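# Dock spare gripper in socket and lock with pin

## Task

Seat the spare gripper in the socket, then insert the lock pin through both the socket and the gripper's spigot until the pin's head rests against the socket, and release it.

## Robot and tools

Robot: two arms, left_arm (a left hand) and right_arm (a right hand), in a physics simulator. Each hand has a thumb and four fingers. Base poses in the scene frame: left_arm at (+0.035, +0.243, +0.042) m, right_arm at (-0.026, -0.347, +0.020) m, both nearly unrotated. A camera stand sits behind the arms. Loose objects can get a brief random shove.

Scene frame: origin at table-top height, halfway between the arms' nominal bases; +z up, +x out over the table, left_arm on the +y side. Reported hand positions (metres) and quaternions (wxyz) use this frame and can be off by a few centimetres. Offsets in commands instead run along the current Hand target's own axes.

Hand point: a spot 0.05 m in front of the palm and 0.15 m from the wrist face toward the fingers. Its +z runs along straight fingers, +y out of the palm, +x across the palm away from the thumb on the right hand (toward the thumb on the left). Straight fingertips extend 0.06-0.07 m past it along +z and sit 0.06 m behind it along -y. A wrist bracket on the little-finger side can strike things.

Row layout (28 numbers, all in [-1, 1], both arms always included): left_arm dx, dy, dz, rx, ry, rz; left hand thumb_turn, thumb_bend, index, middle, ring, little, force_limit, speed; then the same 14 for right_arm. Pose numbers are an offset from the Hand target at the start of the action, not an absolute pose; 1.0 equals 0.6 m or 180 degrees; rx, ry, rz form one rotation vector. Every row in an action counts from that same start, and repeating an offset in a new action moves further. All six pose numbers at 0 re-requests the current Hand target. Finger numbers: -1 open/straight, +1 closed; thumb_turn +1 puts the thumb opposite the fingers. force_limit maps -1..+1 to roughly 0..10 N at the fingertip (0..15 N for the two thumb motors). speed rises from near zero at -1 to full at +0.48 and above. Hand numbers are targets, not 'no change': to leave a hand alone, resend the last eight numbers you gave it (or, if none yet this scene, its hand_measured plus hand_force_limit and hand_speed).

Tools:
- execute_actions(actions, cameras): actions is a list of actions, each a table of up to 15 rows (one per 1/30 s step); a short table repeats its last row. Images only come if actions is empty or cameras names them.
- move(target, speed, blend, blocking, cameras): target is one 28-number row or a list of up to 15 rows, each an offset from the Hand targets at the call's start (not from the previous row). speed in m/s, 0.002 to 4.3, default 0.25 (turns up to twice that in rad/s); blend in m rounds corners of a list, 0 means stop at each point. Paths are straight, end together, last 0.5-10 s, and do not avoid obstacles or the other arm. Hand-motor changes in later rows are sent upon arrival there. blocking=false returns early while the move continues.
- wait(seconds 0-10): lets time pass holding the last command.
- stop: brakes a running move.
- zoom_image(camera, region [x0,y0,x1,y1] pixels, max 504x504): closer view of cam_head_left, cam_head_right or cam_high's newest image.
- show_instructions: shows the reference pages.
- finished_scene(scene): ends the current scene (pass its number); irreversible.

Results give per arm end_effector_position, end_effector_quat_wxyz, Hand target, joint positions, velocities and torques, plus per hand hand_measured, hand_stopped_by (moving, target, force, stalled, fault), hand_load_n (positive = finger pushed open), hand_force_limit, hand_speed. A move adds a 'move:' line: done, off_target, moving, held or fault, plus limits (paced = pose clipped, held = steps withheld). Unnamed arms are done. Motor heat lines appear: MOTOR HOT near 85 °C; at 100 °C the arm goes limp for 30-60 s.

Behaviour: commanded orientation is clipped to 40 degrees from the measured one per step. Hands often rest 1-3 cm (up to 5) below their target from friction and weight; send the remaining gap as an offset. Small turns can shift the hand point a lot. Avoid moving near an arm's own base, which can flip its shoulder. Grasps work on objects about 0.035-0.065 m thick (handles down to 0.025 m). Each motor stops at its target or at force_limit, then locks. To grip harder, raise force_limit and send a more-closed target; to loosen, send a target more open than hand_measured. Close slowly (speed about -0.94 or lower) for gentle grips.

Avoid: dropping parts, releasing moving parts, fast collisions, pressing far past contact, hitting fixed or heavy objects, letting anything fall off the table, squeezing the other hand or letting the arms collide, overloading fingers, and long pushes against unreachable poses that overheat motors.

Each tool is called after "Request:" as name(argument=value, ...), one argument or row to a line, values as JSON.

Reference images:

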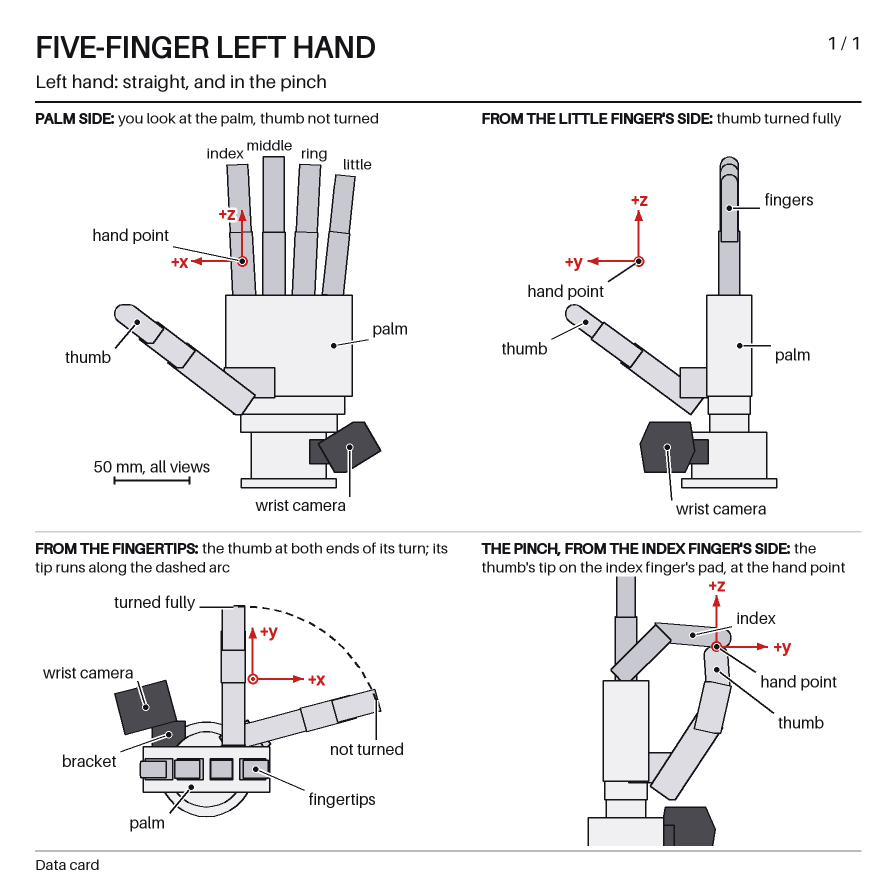

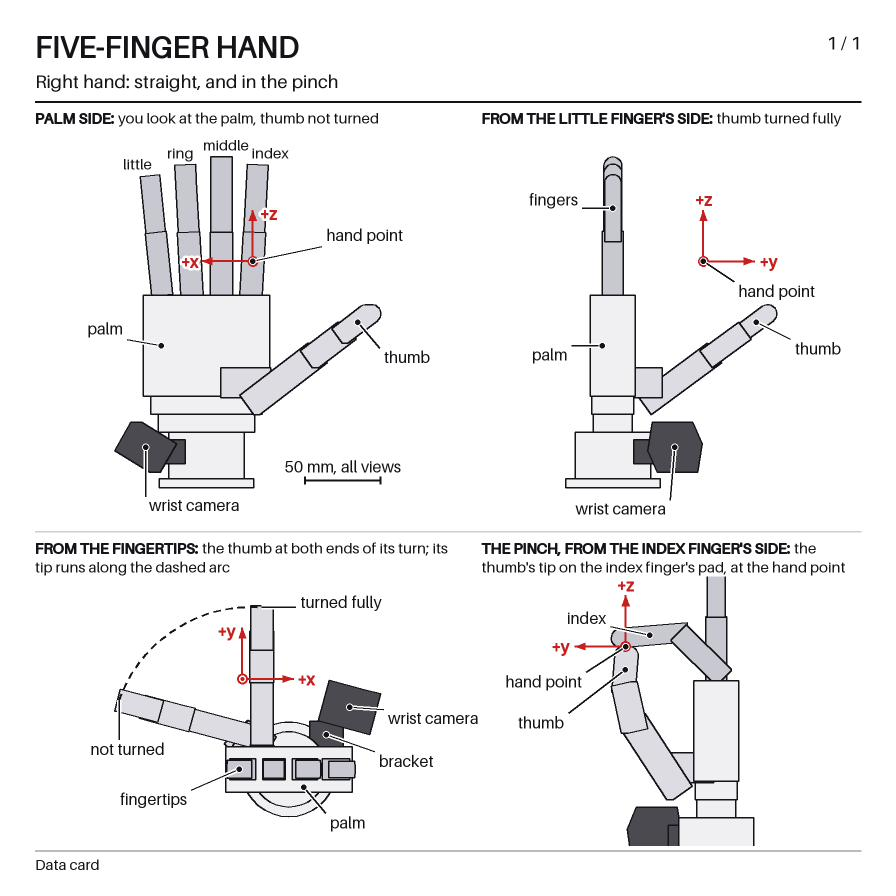

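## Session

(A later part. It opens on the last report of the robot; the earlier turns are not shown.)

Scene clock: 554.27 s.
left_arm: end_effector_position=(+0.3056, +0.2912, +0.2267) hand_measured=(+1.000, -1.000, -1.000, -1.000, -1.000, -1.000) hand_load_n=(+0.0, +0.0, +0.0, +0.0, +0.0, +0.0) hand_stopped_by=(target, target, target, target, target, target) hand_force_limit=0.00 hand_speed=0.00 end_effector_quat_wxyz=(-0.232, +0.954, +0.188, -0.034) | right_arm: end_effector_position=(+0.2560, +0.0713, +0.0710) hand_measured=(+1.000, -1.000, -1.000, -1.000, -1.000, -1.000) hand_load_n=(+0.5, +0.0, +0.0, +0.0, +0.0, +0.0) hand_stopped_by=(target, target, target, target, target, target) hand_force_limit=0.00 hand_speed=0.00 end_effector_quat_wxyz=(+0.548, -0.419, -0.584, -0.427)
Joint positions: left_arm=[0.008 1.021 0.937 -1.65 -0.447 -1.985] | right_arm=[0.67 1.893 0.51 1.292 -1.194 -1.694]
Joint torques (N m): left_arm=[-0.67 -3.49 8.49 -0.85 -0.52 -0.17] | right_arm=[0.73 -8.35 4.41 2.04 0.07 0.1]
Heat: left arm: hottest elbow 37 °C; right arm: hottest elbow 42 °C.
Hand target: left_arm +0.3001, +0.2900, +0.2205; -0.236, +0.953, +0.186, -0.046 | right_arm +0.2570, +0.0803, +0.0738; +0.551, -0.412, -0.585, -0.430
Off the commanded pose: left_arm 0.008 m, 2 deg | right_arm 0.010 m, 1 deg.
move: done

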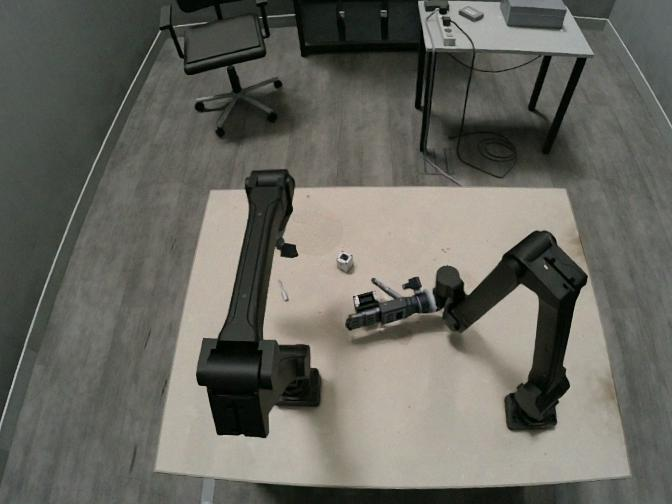

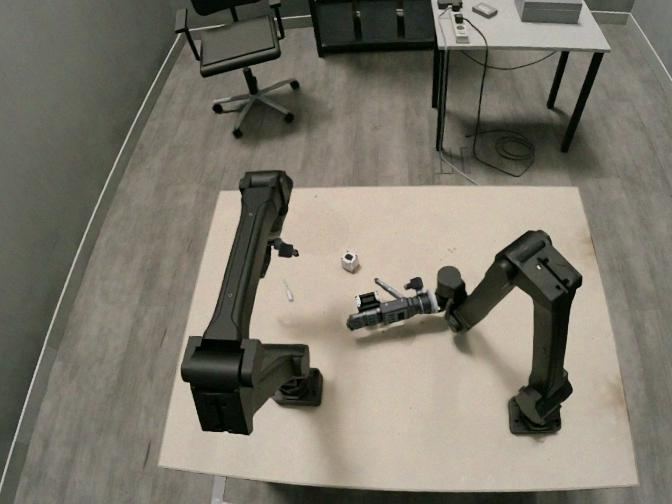

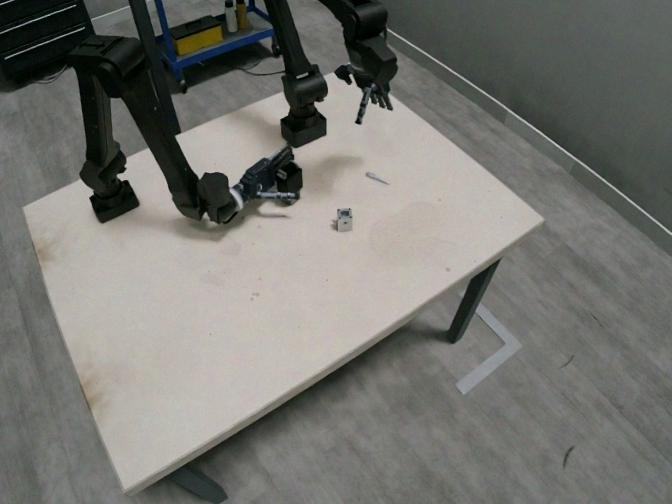

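Request:
move(
  target=[0,0,0,0,0,0,1,-1,-1,-1,-1,-1,0,0,-0.005,0.012,0.025,0,0,0,1,-1,-1,-1,-1,-1,0,0],
  speed=0.06,
  cameras=["all"],
)

Request:
zoom_image(
  camera="cam_head_left",
  region=[340, 270, 440, 340],
)

Request:
zoom_image(
  camera="cam_high",
  region=[230, 140, 320, 220],
)

Scene clock: 562.60 s.
left_arm: end_effector_position=(+0.3056, +0.2912, +0.2267) hand_measured=(+1.000, -1.000, -1.000, -1.000, -1.000, -1.000) hand_load_n=(+0.0, -0.5, +0.0, +0.0, +0.0, +0.0) hand_stopped_by=(target, target, target, target, target, target) hand_force_limit=0.00 hand_speed=0.00 end_effector_quat_wxyz=(-0.232, +0.954, +0.188, -0.034) | right_arm: end_effector_position=(+0.2594, +0.0867, +0.0690) hand_measured=(+1.000, -1.000, -1.000, -1.000, -1.000, -1.000) hand_load_n=(+0.5, +0.0, +0.0, +0.0, +0.0, +0.0) hand_stopped_by=(target, target, target, target, target, target) hand_force_limit=0.00 hand_speed=0.00 end_effector_quat_wxyz=(+0.548, -0.418, -0.584, -0.429)
Joint positions: left_arm=[0.008 1.021 0.937 -1.65 -0.447 -1.985] | right_arm=[0.698 1.916 0.544 1.292 -1.165 -1.687]
Joint torques (N m): left_arm=[-0.67 -3.49 8.47 -0.85 -0.52 -0.17] | right_arm=[1.03 -8.94 4.57 1.81 0.15 0.06]
Heat: left arm: hottest elbow 37 °C; right arm: hottest elbow 42 °C.
Hand target: left_arm +0.3001, +0.2900, +0.2205; -0.236, +0.953, +0.186, -0.046 | right_arm +0.2597, +0.0967, +0.0708; +0.551, -0.412, -0.585, -0.430
Off the commanded pose: left_arm 0.008 m, 2 deg | right_arm 0.010 m, 1 deg.
move: done

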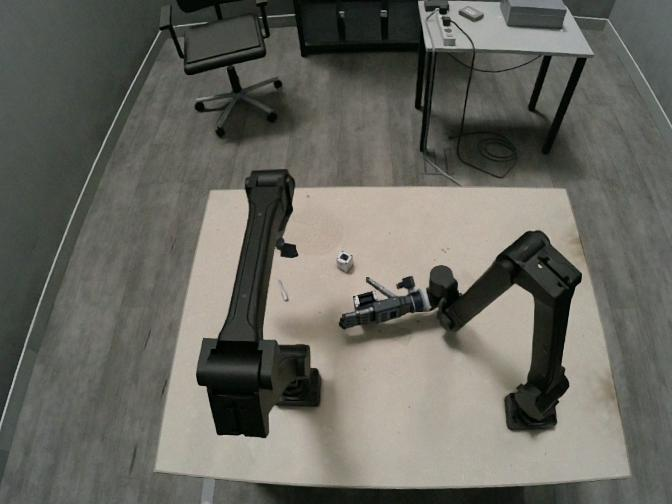

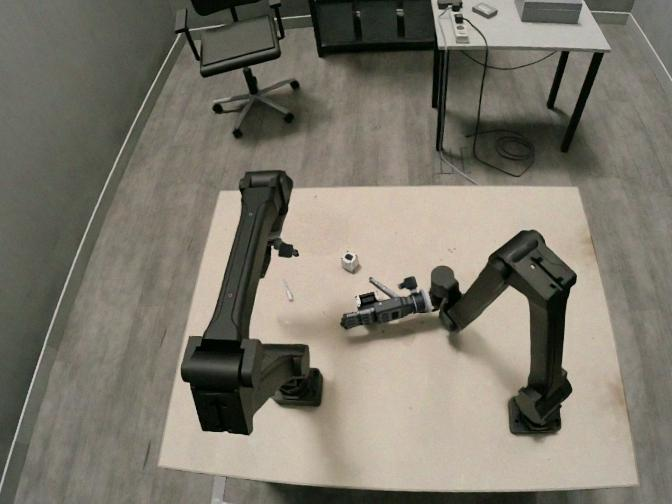

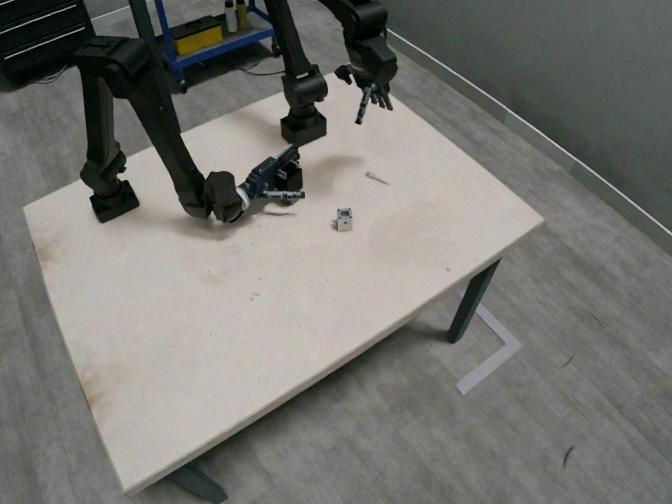

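Scaled by 5.040 from the camera's 672x504 image, which has a finer 960x720 frame.

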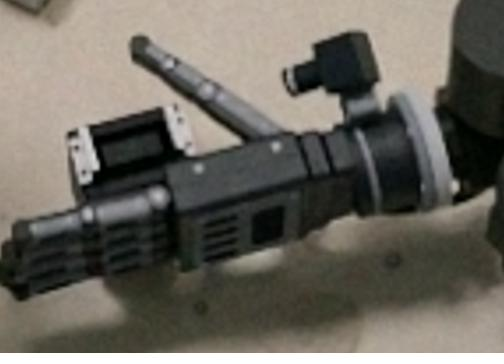

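Scaled by 5.600 from the camera's 672x504 image, which has a finer 960x720 frame.

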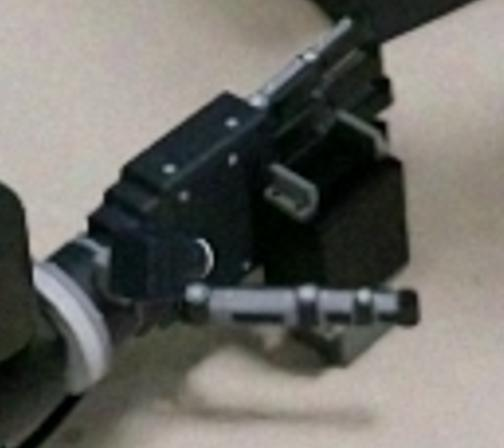

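Request:
move(
  target=[0,0,0,0,0,0,1,-1,-1,-1,-1,-1,0,0,0,0,0,0,0,0,1,0.4,-1,-1,-1,-1,-0.3,-0.8],
  speed=0.06,
  cameras=["all"],
)

Request:
zoom_image(
  camera="cam_head_left",
  region=[340, 270, 440, 340],
)

Request:
zoom_image(
  camera="cam_high",
  region=[230, 140, 320, 220],
)

Scene clock: 572.60 s.
left_arm: end_effector_position=(+0.3056, +0.2912, +0.2267) hand_measured=(+1.000, -1.000, -1.000, -1.000, -1.000, -1.000) hand_load_n=(+0.0, +0.0, +0.0, +0.0, +0.0, +0.0) hand_stopped_by=(target, target, target, target, target, target) hand_force_limit=0.00 hand_speed=0.00 end_effector_quat_wxyz=(-0.232, +0.954, +0.188, -0.034) | right_arm: end_effector_position=(+0.2595, +0.0866, +0.0686) hand_measured=(+1.000, -0.318, -1.000, -1.000, -1.000, -1.000) hand_load_n=(-0.5, +5.0, +0.0, +0.0, +0.0, +0.0) hand_stopped_by=(target, force, target, target, target, target) hand_force_limit=-0.30 hand_speed=-0.80 end_effector_quat_wxyz=(+0.549, -0.420, -0.582, -0.428)
Joint positions: left_arm=[0.008 1.021 0.937 -1.65 -0.447 -1.985] | right_arm=[0.698 1.916 0.544 1.292 -1.164 -1.681]
Joint torques (N m): left_arm=[-0.67 -3.49 8.47 -0.85 -0.52 -0.17] | right_arm=[0.73 -8.64 4.62 1.81 0.08 -0.02]
Heat: left arm: hottest elbow 37 °C; right arm: hottest elbow 42 °C.
Hand target: left_arm +0.3001, +0.2900, +0.2205; -0.236, +0.953, +0.186, -0.046 | right_arm +0.2597, +0.0967, +0.0709; +0.551, -0.412, -0.585, -0.430
Off the commanded pose: left_arm 0.008 m, 2 deg | right_arm 0.010 m, 1 deg.
move: done

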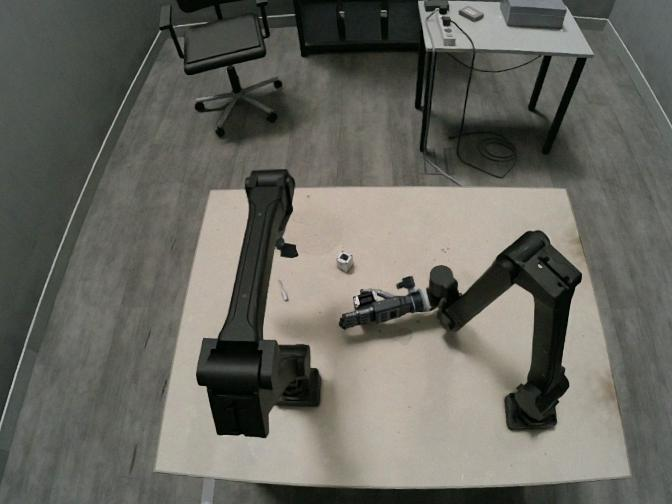

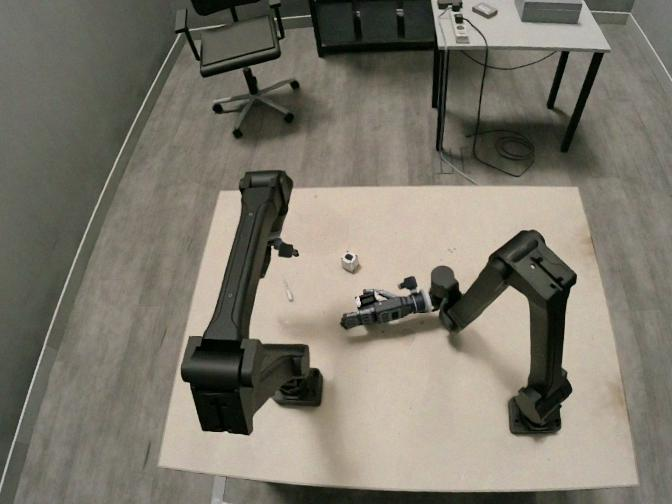

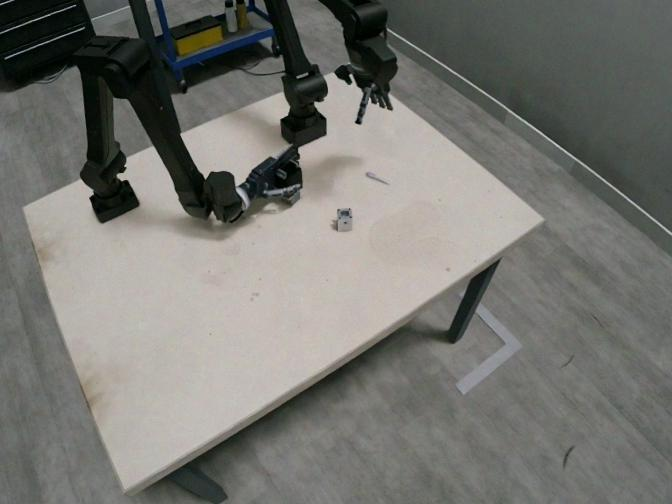

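Scaled by 5.040 from the camera's 672x504 image, which has a finer 960x720 frame.

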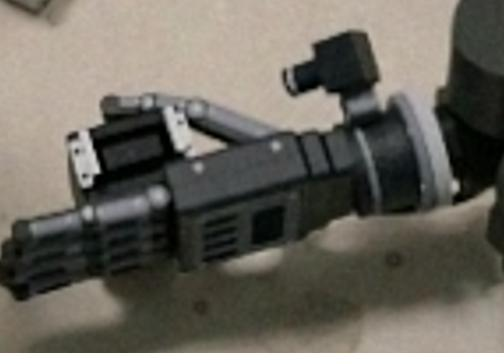

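Scaled by 5.600 from the camera's 672x504 image, which has a finer 960x720 frame.

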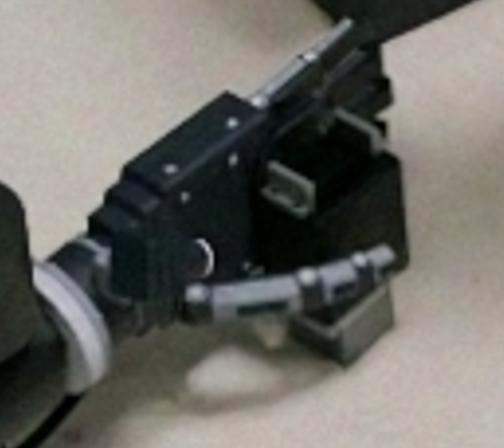

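Request:
move(
  target=[
    [0,0,0,0,0,0,1,-1,-1,-1,-1,-1,0,0,0,0,0,0,0,0,1,-0.5,-1,-1,-1,-1,-0.3,-0.5],
    [0,0,0,0,0,0,1,-1,-1,-1,-1,-1,0,0,0,0.028,0,0,0,0,1,-0.5,-1,-1,-1,-1,-0.3,-0.5],
  ],
  speed=0.04,
)

Request:
move(
  target=[0,0,0,0,0,0,1,-1,-1,-1,-1,-1,0,0,0,0,0,0,0,0,1,0.5,-1,-1,-1,-1,-0.4,-0.8],
  speed=0.06,
  cameras=["all"],
)

Request:
zoom_image(
  camera="cam_head_left",
  region=[340, 270, 440, 340],
)

Request:
zoom_image(
  camera="cam_high",
  region=[230, 140, 320, 220],
)

Scene clock: 591.87 s.
left_arm: end_effector_position=(+0.3056, +0.2912, +0.2267) hand_measured=(+1.000, -1.000, -1.000, -1.000, -1.000, -1.000) hand_load_n=(+0.0, +0.0, +0.0, +0.0, +0.0, +0.0) hand_stopped_by=(target, target, target, target, target, target) hand_force_limit=0.00 hand_speed=0.00 end_effector_quat_wxyz=(-0.232, +0.954, +0.188, -0.034) | right_arm: end_effector_position=(+0.2596, +0.0911, +0.0672) hand_measured=(+1.000, -0.500, -1.000, -1.000, -1.000, -1.000) hand_load_n=(+0.0, +0.0, +0.0, +0.0, +0.0, +0.0) hand_stopped_by=(target, target, target, target, target, target) hand_force_limit=-0.30 hand_speed=-0.50 end_effector_quat_wxyz=(+0.557, -0.416, -0.585, -0.418)
Joint positions: left_arm=[0.008 1.021 0.937 -1.65 -0.447 -1.985] | right_arm=[0.698 1.924 0.565 1.275 -1.189 -1.674]
Joint torques (N m): left_arm=[-0.73 -3.43 8.47 -0.84 -0.52 -0.18] | right_arm=[-0.73 -8.82 6.46 1.06 0.4 -0.12]
Heat: left arm: hottest elbow 37 °C; right arm: hottest elbow 41 °C.
Hand target: left_arm +0.3001, +0.2900, +0.2205; -0.236, +0.953, +0.186, -0.046 | right_arm +0.2757, +0.1016, +0.0718; +0.551, -0.412, -0.585, -0.430
Off the commanded pose: left_arm 0.008 m, 2 deg | right_arm 0.020 m, 2 deg.
move: off_target (right_arm)

Scene clock: 592.57 s.
left_arm: end_effector_position=(+0.3056, +0.2912, +0.2267) hand_measured=(+1.000, -1.000, -1.000, -1.000, -1.000, -1.000) hand_load_n=(-0.5, -0.5, +0.0, +0.0, +0.0, +0.0) hand_stopped_by=(target, target, target, target, target, target) hand_force_limit=0.00 hand_speed=0.00 end_effector_quat_wxyz=(-0.232, +0.954, +0.188, -0.034) | right_arm: end_effector_position=(+0.2596, +0.0912, +0.0669) hand_measured=(+1.000, -0.390, -1.000, -1.000, -1.000, -1.000) hand_load_n=(-0.5, +4.0, +0.0, +0.0, +0.0, +0.0) hand_stopped_by=(target, force, target, target, target, target) hand_force_limit=-0.40 hand_speed=-0.80 end_effector_quat_wxyz=(+0.558, -0.418, -0.584, -0.416)
Joint positions: left_arm=[0.008 1.021 0.937 -1.65 -0.447 -1.985] | right_arm=[0.698 1.924 0.565 1.275 -1.189 -1.669]
Joint torques (N m): left_arm=[-0.67 -3.49 8.49 -0.85 -0.51 -0.17] | right_arm=[-0.73 -8.88 6.37 1.11 0.41 -0.16]
Heat: left arm: hottest elbow 37 °C; right arm: hottest elbow 41 °C.
Hand target: left_arm +0.3001, +0.2900, +0.2205; -0.236, +0.953, +0.186, -0.046 | right_arm +0.2757, +0.1016, +0.0717; +0.551, -0.412, -0.585, -0.430
Off the commanded pose: left_arm 0.008 m, 2 deg | right_arm 0.020 m, 2 deg.
move: off_target (right_arm)

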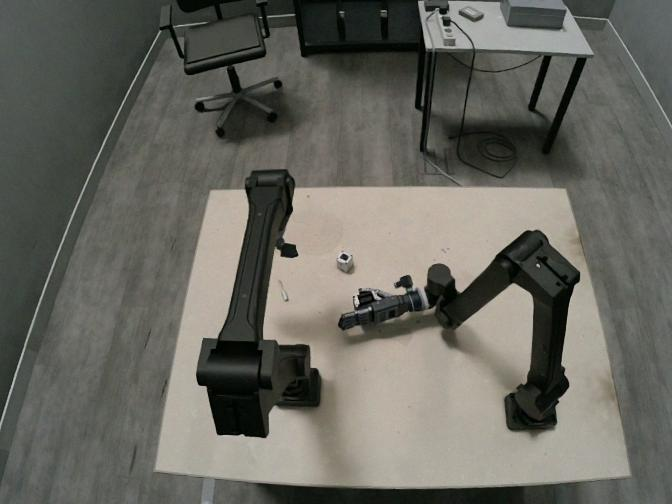

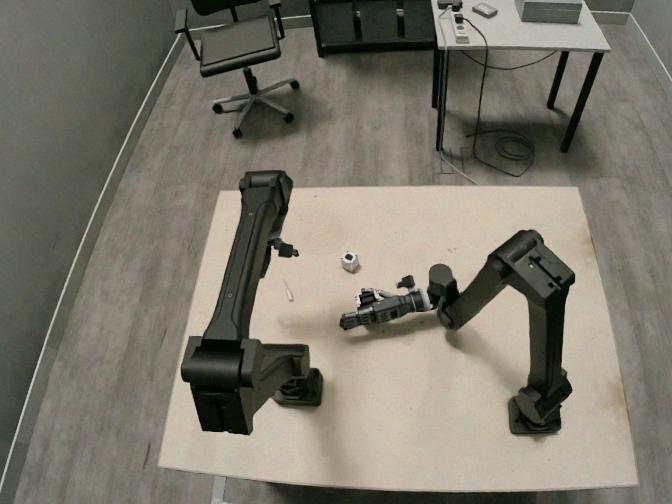

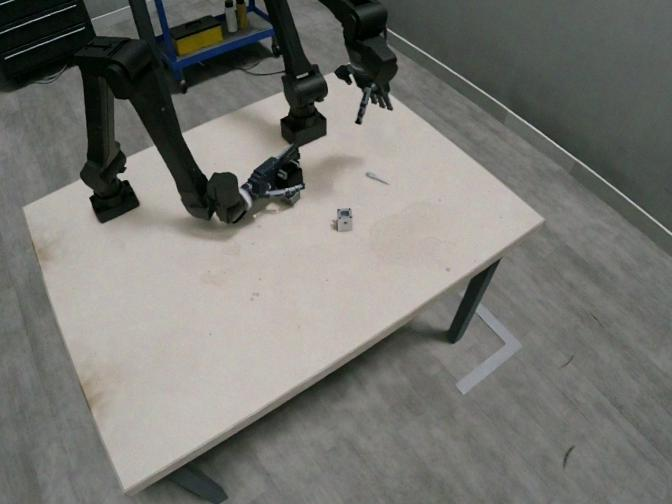

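Scaled by 5.040 from the camera's 672x504 image, which has a finer 960x720 frame.

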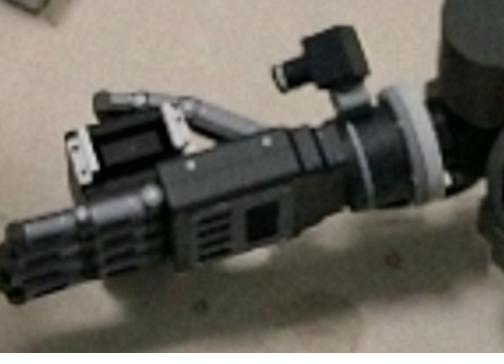

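Scaled by 5.600 from the camera's 672x504 image, which has a finer 960x720 frame.

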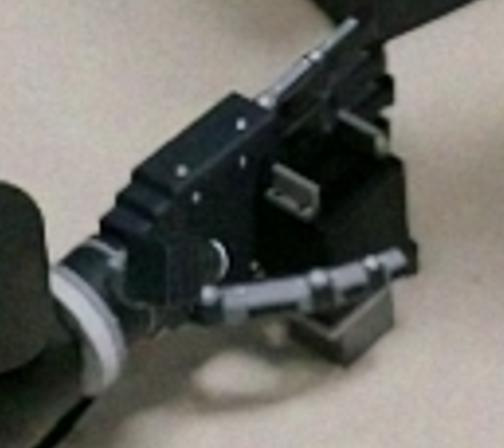

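Request:
move(
  target=[
    [0,0,0,0,0,0,1,-1,-1,-1,-1,-1,0,0,0,0,0,0,0,0,1,-0.8,-1,-1,-1,-1,-0.3,0],
    [0,0,0,0,0,0,1,-1,-1,-1,-1,-1,0,0,0.005,-0.0212,-0.0382,0,0,0,1,-0.8,-1,-1,-1,-1,-0.3,0],
  ],
  speed=0.06,
)

Request:
move(
  target=[0,0,0,0,0,0,1,-1,-1,-1,-1,-1,0,0,0,0,0,0,0,0,1,0.5,-1,-1,-1,-1,-0.5,-0.8],
  speed=0.06,
  cameras=["all"],
)

Request:
zoom_image(
  camera="cam_head_left",
  region=[340, 270, 440, 340],
)

Request:
zoom_image(
  camera="cam_high",
  region=[230, 140, 320, 220],
)

Scene clock: 611.00 s.
left_arm: end_effector_position=(+0.3056, +0.2912, +0.2267) hand_measured=(+1.000, -1.000, -1.000, -1.000, -1.000, -1.000) hand_load_n=(+0.0, +0.0, +0.0, +0.0, +0.0, +0.0) hand_stopped_by=(target, target, target, target, target, target) hand_force_limit=0.00 hand_speed=0.00 end_effector_quat_wxyz=(-0.232, +0.954, +0.188, -0.034) | right_arm: end_effector_position=(+0.2622, +0.0803, +0.0640) hand_measured=(+1.000, -0.800, -1.000, -1.000, -1.000, -1.000) hand_load_n=(+0.0, +0.0, +0.0, +0.0, +0.0, +0.0) hand_stopped_by=(target, target, target, target, target, target) hand_force_limit=-0.30 hand_speed=0.00 end_effector_quat_wxyz=(+0.559, -0.421, -0.583, -0.413)
Joint positions: left_arm=[0.008 1.021 0.937 -1.65 -0.447 -1.985] | right_arm=[0.671 1.924 0.553 1.275 -1.217 -1.671]
Joint torques (N m): left_arm=[-0.62 -3.55 8.49 -0.83 -0.51 -0.18] | right_arm=[-2.08 -10.7 2.63 1.77 -0.28 -0.22]
Heat: left arm: hottest elbow 37 °C; right arm: hottest elbow 41 °C.
Hand target: left_arm +0.3001, +0.2900, +0.2205; -0.236, +0.953, +0.186, -0.046 | right_arm +0.2699, +0.0761, +0.0746; +0.551, -0.411, -0.585, -0.430
Off the commanded pose: left_arm 0.008 m, 2 deg | right_arm 0.014 m, 2 deg.
move: off_target (right_arm)

Scene clock: 613.40 s.
left_arm: end_effector_position=(+0.3056, +0.2912, +0.2267) hand_measured=(+1.000, -1.000, -1.000, -1.000, -1.000, -1.000) hand_load_n=(+0.0, +0.0, +0.0, +0.0, +0.0, +0.0) hand_stopped_by=(target, target, target, target, target, target) hand_force_limit=0.00 hand_speed=0.00 end_effector_quat_wxyz=(-0.232, +0.954, +0.188, -0.034) | right_arm: end_effector_position=(+0.2623, +0.0802, +0.0641) hand_measured=(+1.000, -0.194, -1.000, -1.000, -1.000, -1.000) hand_load_n=(+0.5, +5.5, +0.0, +0.0, +0.0, +0.0) hand_stopped_by=(target, force, target, target, target, target) hand_force_limit=-0.50 hand_speed=-0.80 end_effector_quat_wxyz=(+0.559, -0.421, -0.583, -0.413)
Joint positions: left_arm=[0.008 1.021 0.937 -1.65 -0.447 -1.985] | right_arm=[0.67 1.924 0.553 1.275 -1.217 -1.672]
Joint torques (N m): left_arm=[-0.67 -3.43 8.47 -0.84 -0.52 -0.18] | right_arm=[-2.26 -10.64 2.66 1.76 -0.27 -0.23]
Heat: left arm: hottest elbow 37 °C; right arm: hottest elbow 41 °C.
Hand target: left_arm +0.3001, +0.2900, +0.2205; -0.236, +0.953, +0.186, -0.046 | right_arm +0.2700, +0.0760, +0.0746; +0.551, -0.412, -0.585, -0.430
Off the commanded pose: left_arm 0.008 m, 2 deg | right_arm 0.014 m, 2 deg.
move: off_target (right_arm)

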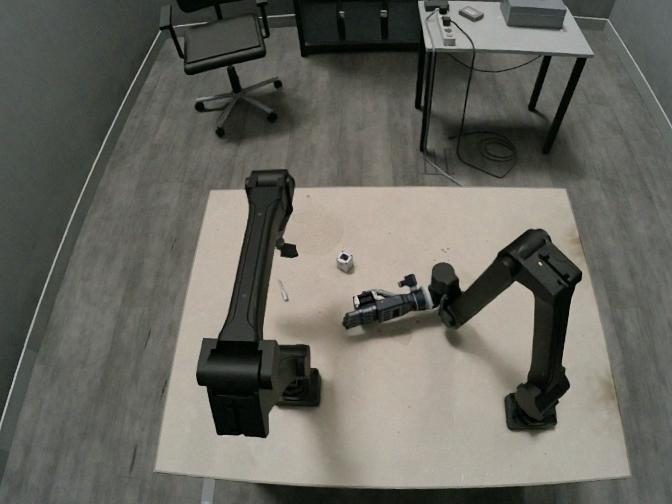

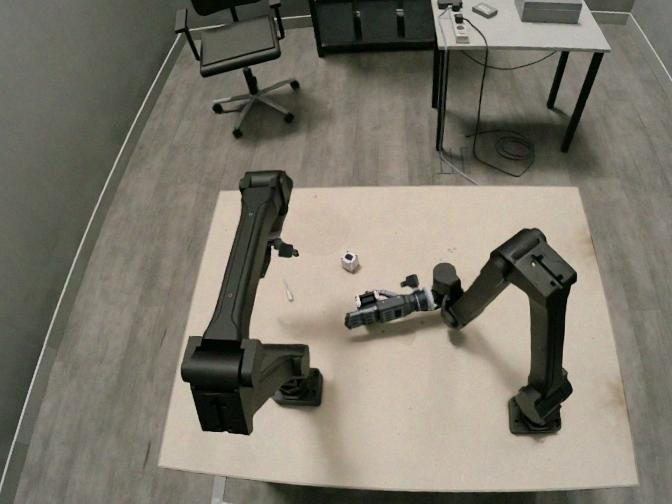

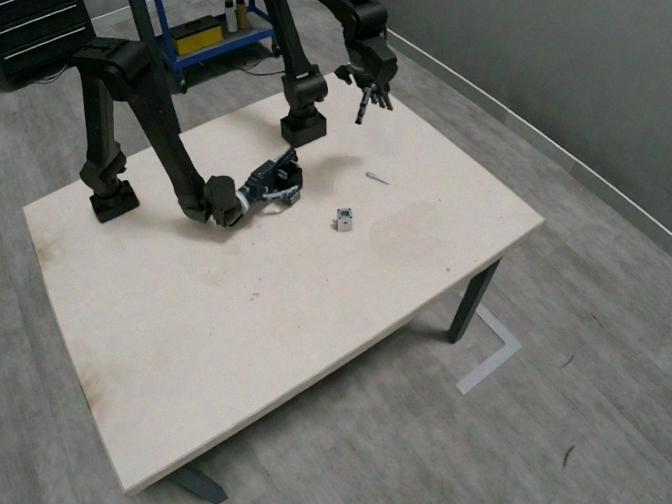

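Scaled by 5.040 from the camera's 672x504 image, which has a finer 960x720 frame.

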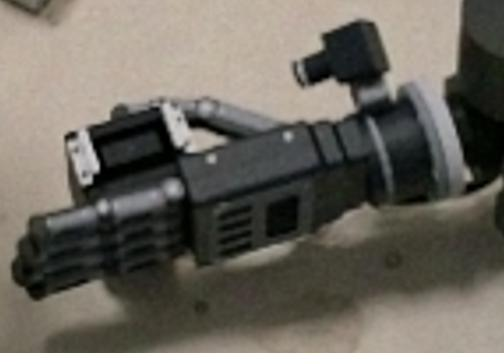

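Scaled by 5.600 from the camera's 672x504 image, which has a finer 960x720 frame.

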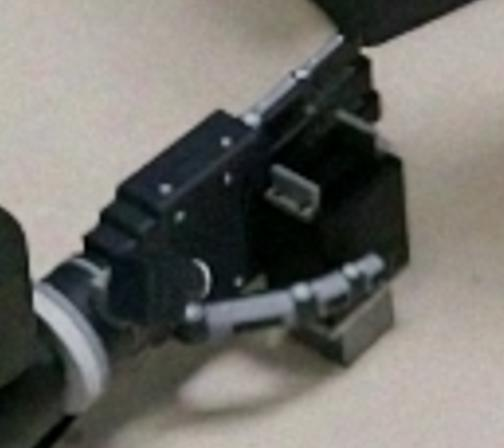

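Request:
move(
  target=[0,0,0,0,0,0,1,-1,-1,-1,-1,-1,0,0,0,0,0,0,0,0,1,0.5,0.4,0.4,-1,-1,-0.3,-0.8],
  speed=0.06,
  cameras=["all"],
)

Request:
zoom_image(
  camera="cam_head_left",
  region=[340, 270, 440, 340],
)

Request:
zoom_image(
  camera="cam_high",
  region=[230, 140, 320, 220],
)

Scene clock: 618.93 s.
left_arm: end_effector_position=(+0.3056, +0.2912, +0.2267) hand_measured=(+1.000, -1.000, -1.000, -1.000, -1.000, -1.000) hand_load_n=(+0.0, +0.0, +0.0, +0.0, +0.0, +0.0) hand_stopped_by=(target, target, target, target, target, target) hand_force_limit=0.00 hand_speed=0.00 end_effector_quat_wxyz=(-0.232, +0.954, +0.188, -0.034) | right_arm: end_effector_position=(+0.2609, +0.0798, +0.0639) hand_measured=(+1.000, -0.194, -0.670, -0.652, -1.000, -1.000) hand_load_n=(+2.0, +7.5, +0.5, +3.0, +0.0, +0.0) hand_stopped_by=(target, force, force, force, target, target) hand_force_limit=-0.30 hand_speed=-0.80 end_effector_quat_wxyz=(+0.561, -0.420, -0.584, -0.411)
Joint positions: left_arm=[0.008 1.021 0.937 -1.65 -0.447 -1.985] | right_arm=[0.67 1.924 0.552 1.275 -1.223 -1.672]
Joint torques (N m): left_arm=[-0.67 -3.43 8.5 -0.84 -0.51 -0.17] | right_arm=[-2.14 -10.7 2.71 1.74 -0.01 -0.23]
Heat: left arm: hottest elbow 37 °C; right arm: hottest elbow 40 °C.
Hand target: left_arm +0.3001, +0.2900, +0.2205; -0.236, +0.953, +0.186, -0.046 | right_arm +0.2700, +0.0760, +0.0745; +0.551, -0.412, -0.585, -0.430
Off the commanded pose: left_arm 0.008 m, 2 deg | right_arm 0.015 m, 3 deg.
move: off_target (right_arm)

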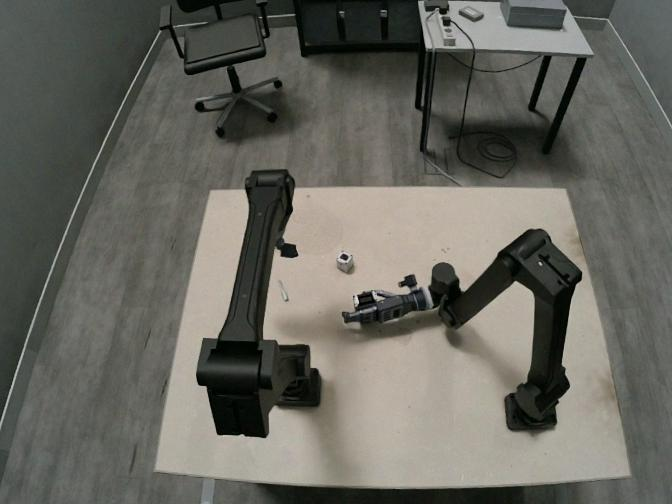

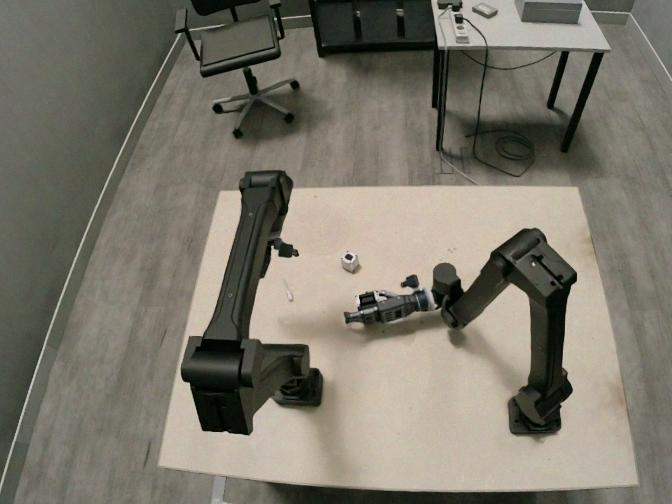

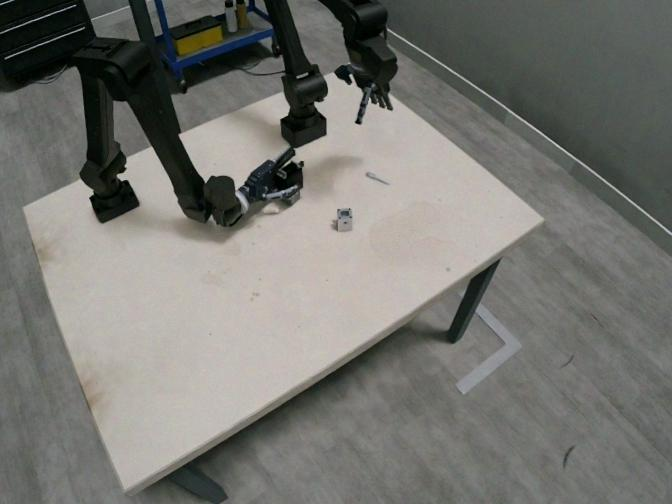

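Scaled by 5.040 from the camera's 672x504 image, which has a finer 960x720 frame.

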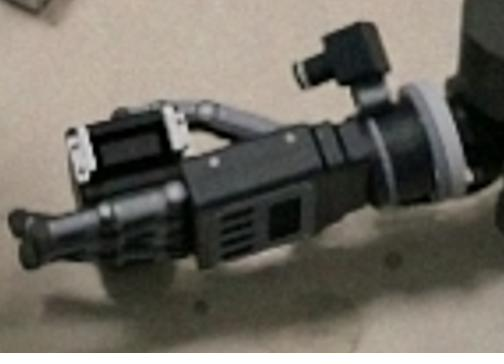

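Scaled by 5.600 from the camera's 672x504 image, which has a finer 960x720 frame.

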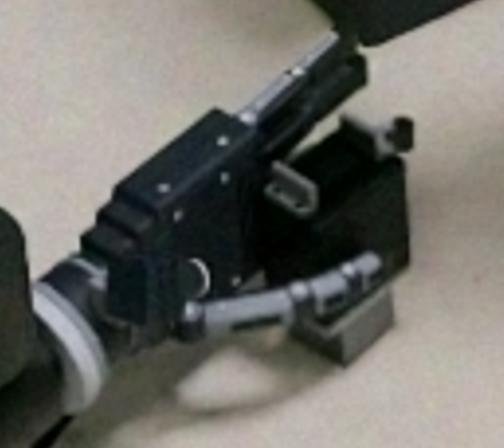

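Request:
move(
  target=[
    [0,0,0,0,0,0,1,-1,-1,-1,-1,-1,0,0,0,0,0,0,0,0,1,0.5,0.5,0.5,-1,-1,0.2,-0.8],
    [0,0,0,0,0,0,1,-1,-1,-1,-1,-1,0,0,0,0,0,0,0,0,1,0.6,0.5,0.5,-1,-1,0.2,-0.8],
  ],
  speed=0.06,
)

Scene clock: 626.93 s.
left_arm: end_effector_position=(+0.3056, +0.2912, +0.2267) hand_measured=(+1.000, -1.000, -1.000, -1.000, -1.000, -1.000) hand_load_n=(+0.0, +0.0, -0.5, +0.0, +0.0, +0.0) hand_stopped_by=(target, target, target, target, target, target) hand_force_limit=0.00 hand_speed=0.00 end_effector_quat_wxyz=(-0.232, +0.954, +0.188, -0.034) | right_arm: end_effector_position=(+0.2593, +0.0794, +0.0635) hand_measured=(+1.000, -0.196, -0.582, -0.584, -1.000, -1.000) hand_load_n=(+3.5, +15.5, +11.0, +5.5, +0.0, +0.0) hand_stopped_by=(target, force, force, force, target, target) hand_force_limit=0.20 hand_speed=-0.80 end_effector_quat_wxyz=(+0.562, -0.418, -0.584, -0.409)
Joint positions: left_arm=[0.008 1.021 0.937 -1.65 -0.447 -1.985] | right_arm=[0.67 1.924 0.551 1.275 -1.228 -1.672]
Joint torques (N m): left_arm=[-0.67 -3.43 8.47 -0.84 -0.51 -0.17] | right_arm=[-2.26 -10.7 2.84 1.77 0.2 -0.23]
Heat: left arm: hottest elbow 37 °C; right arm: hottest elbow 40 °C.
Hand target: left_arm +0.3001, +0.2900, +0.2205; -0.236, +0.953, +0.186, -0.046 | right_arm +0.2701, +0.0761, +0.0746; +0.551, -0.412, -0.585, -0.430
Off the commanded pose: left_arm 0.008 m, 2 deg | right_arm 0.016 m, 3 deg.
move: off_target (right_arm); target 2's new numbers were sent with right_arm's hand 0.016 m and 3 deg from that target

Request:
move(
  target=[0,0,0,0,0,0,1,-1,-1,-1,-1,-1,0,0,0.1005,-0.0037,0.0037,0,0,0,1,0.6,0.5,0.5,-1,-1,0.2,-0.8],
  speed=0.04,
  cameras=["all"],
)

Request:
zoom_image(
  camera="cam_head_left",
  region=[340, 255, 440, 340],
)

Request:
zoom_image(
  camera="cam_high",
  region=[230, 130, 320, 220],
)

Scene clock: 642.70 s.
left_arm: end_effector_position=(+0.3056, +0.2912, +0.2267) hand_measured=(+1.000, -1.000, -1.000, -1.000, -1.000, -1.000) hand_load_n=(+0.0, +0.0, +0.0, +0.0, +0.0, +0.0) hand_stopped_by=(target, target, target, target, target, target) hand_force_limit=0.00 hand_speed=0.00 end_effector_quat_wxyz=(-0.232, +0.954, +0.188, -0.034) | right_arm: end_effector_position=(+0.2572, +0.0751, +0.0662) hand_measured=(+1.000, -0.200, -0.582, -0.584, -1.000, -1.000) hand_load_n=(+10.5, +36.0, +5.5, +19.0, +0.0, +0.0) hand_stopped_by=(target, force, force, force, target, target) hand_force_limit=0.20 hand_speed=-0.80 end_effector_quat_wxyz=(+0.562, -0.469, -0.569, -0.376)
Joint positions: left_arm=[0.008 1.021 0.937 -1.65 -0.447 -1.985] | right_arm=[0.677 1.812 0.534 1.048 -1.185 -1.685]
Joint torques (N m): left_arm=[-0.67 -3.49 8.49 -0.84 -0.52 -0.18] | right_arm=[-1.03 -17.67 3.47 3 -1.06 -0.1]
Heat: left arm: hottest elbow 37 °C; right arm: hottest elbow 40 °C.
Hand target: left_arm +0.3001, +0.2900, +0.2205; -0.236, +0.953, +0.186, -0.046 | right_arm +0.2639, +0.0780, +0.1346; +0.551, -0.412, -0.585, -0.430
Off the commanded pose: left_arm 0.008 m, 2 deg | right_arm 0.069 m, 9 deg.
move: off_target (right_arm)

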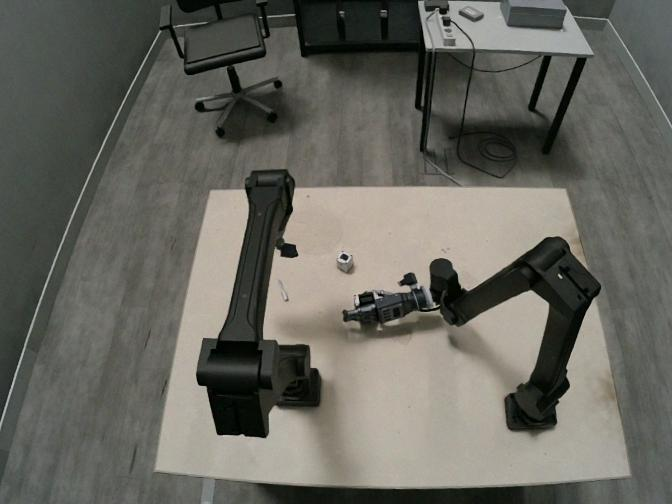

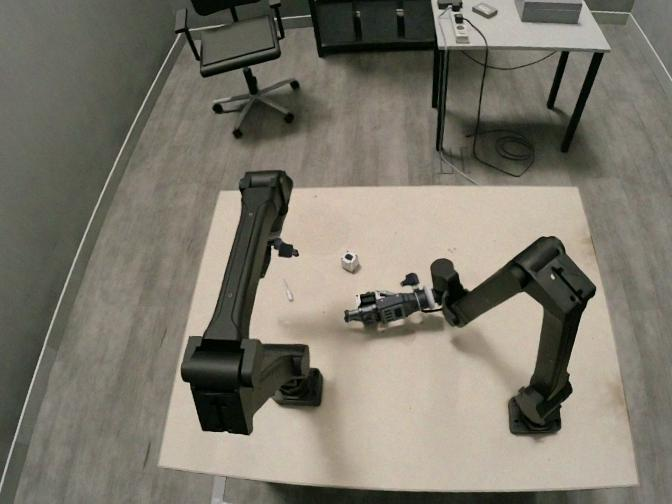

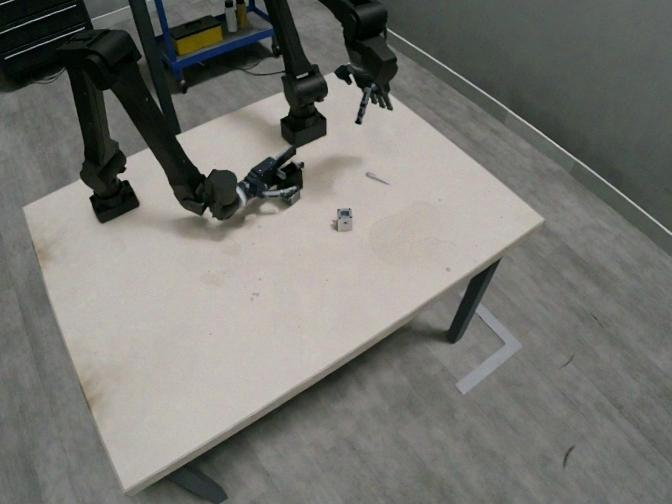

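Scaled by 5.040 from the camera's 672x504 image, which has a finer 960x720 frame.

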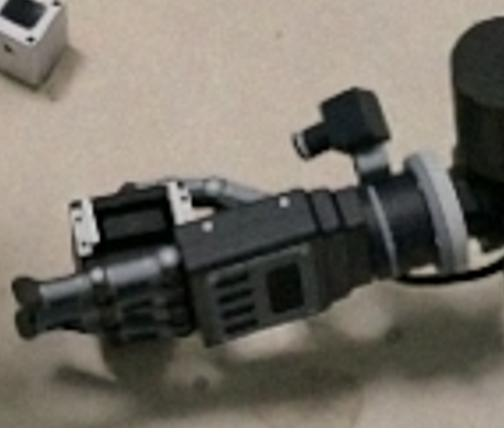

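Scaled by 5.600 from the camera's 672x504 image, which has a finer 960x720 frame.

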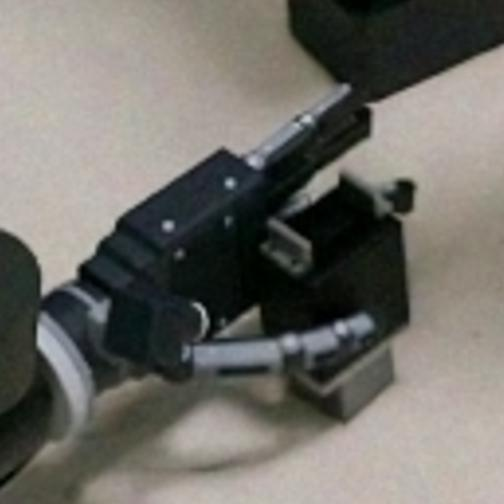

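Request:
move(
  target=[0,0,0,0,0,0,1,-1,-1,-1,-1,-1,0,0,-0.1,0,0,0,0,0,1,0.6,0.5,0.5,-1,-1,0.2,-0.8],
  speed=0.06,
)

Request:
zoom_image(
  camera="cam_high",
  region=[270, 160, 320, 210],
)

Scene clock: 649.27 s.
left_arm: end_effector_position=(+0.3056, +0.2912, +0.2267) hand_measured=(+1.000, -1.000, -1.000, -1.000, -1.000, -1.000) hand_load_n=(+0.0, +0.0, +0.0, +0.0, +0.0, +0.0) hand_stopped_by=(target, target, target, target, target, target) hand_force_limit=0.00 hand_speed=0.00 end_effector_quat_wxyz=(-0.232, +0.954, +0.188, -0.034) | right_arm: end_effector_position=(+0.2572, +0.0771, +0.0661) hand_measured=(+1.000, -0.200, -0.582, -0.584, -1.000, -1.000) hand_load_n=(+8.5, +25.0, +12.5, +9.5, +0.0, +0.5) hand_stopped_by=(target, force, force, force, target, target) hand_force_limit=0.20 hand_speed=-0.80 end_effector_quat_wxyz=(+0.561, -0.427, -0.581, -0.407)
Joint positions: left_arm=[0.008 1.021 0.937 -1.65 -0.447 -1.985] | right_arm=[0.672 1.899 0.537 1.251 -1.215 -1.669]
Joint torques (N m): left_arm=[-0.67 -3.43 8.49 -0.84 -0.52 -0.17] | right_arm=[-1.55 -9.05 3.74 2.45 -0.05 -0.3]
Heat: left arm: hottest elbow 37 °C; right arm: hottest elbow 40 °C.
Hand target: left_arm +0.3001, +0.2900, +0.2205; -0.236, +0.953, +0.186, -0.046 | right_arm +0.2673, +0.0775, +0.0747; +0.551, -0.412, -0.585, -0.430
Off the commanded pose: left_arm 0.008 m, 2 deg | right_arm 0.013 m, 3 deg.
move: off_target (right_arm)

Scaled by 10.080 from the camera's 672x504 image, which has a finer 960x720 frame.
This view is cut from an older image: the scene may have changed since it was taken.

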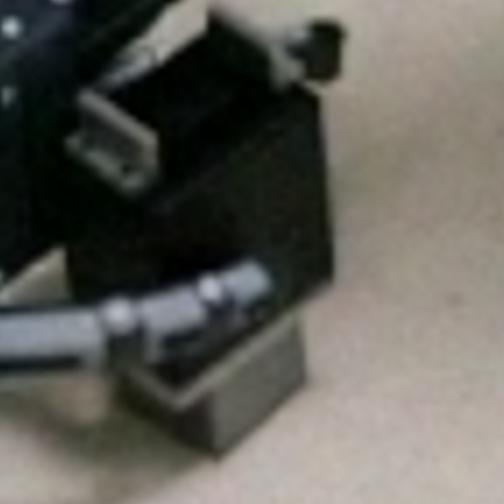

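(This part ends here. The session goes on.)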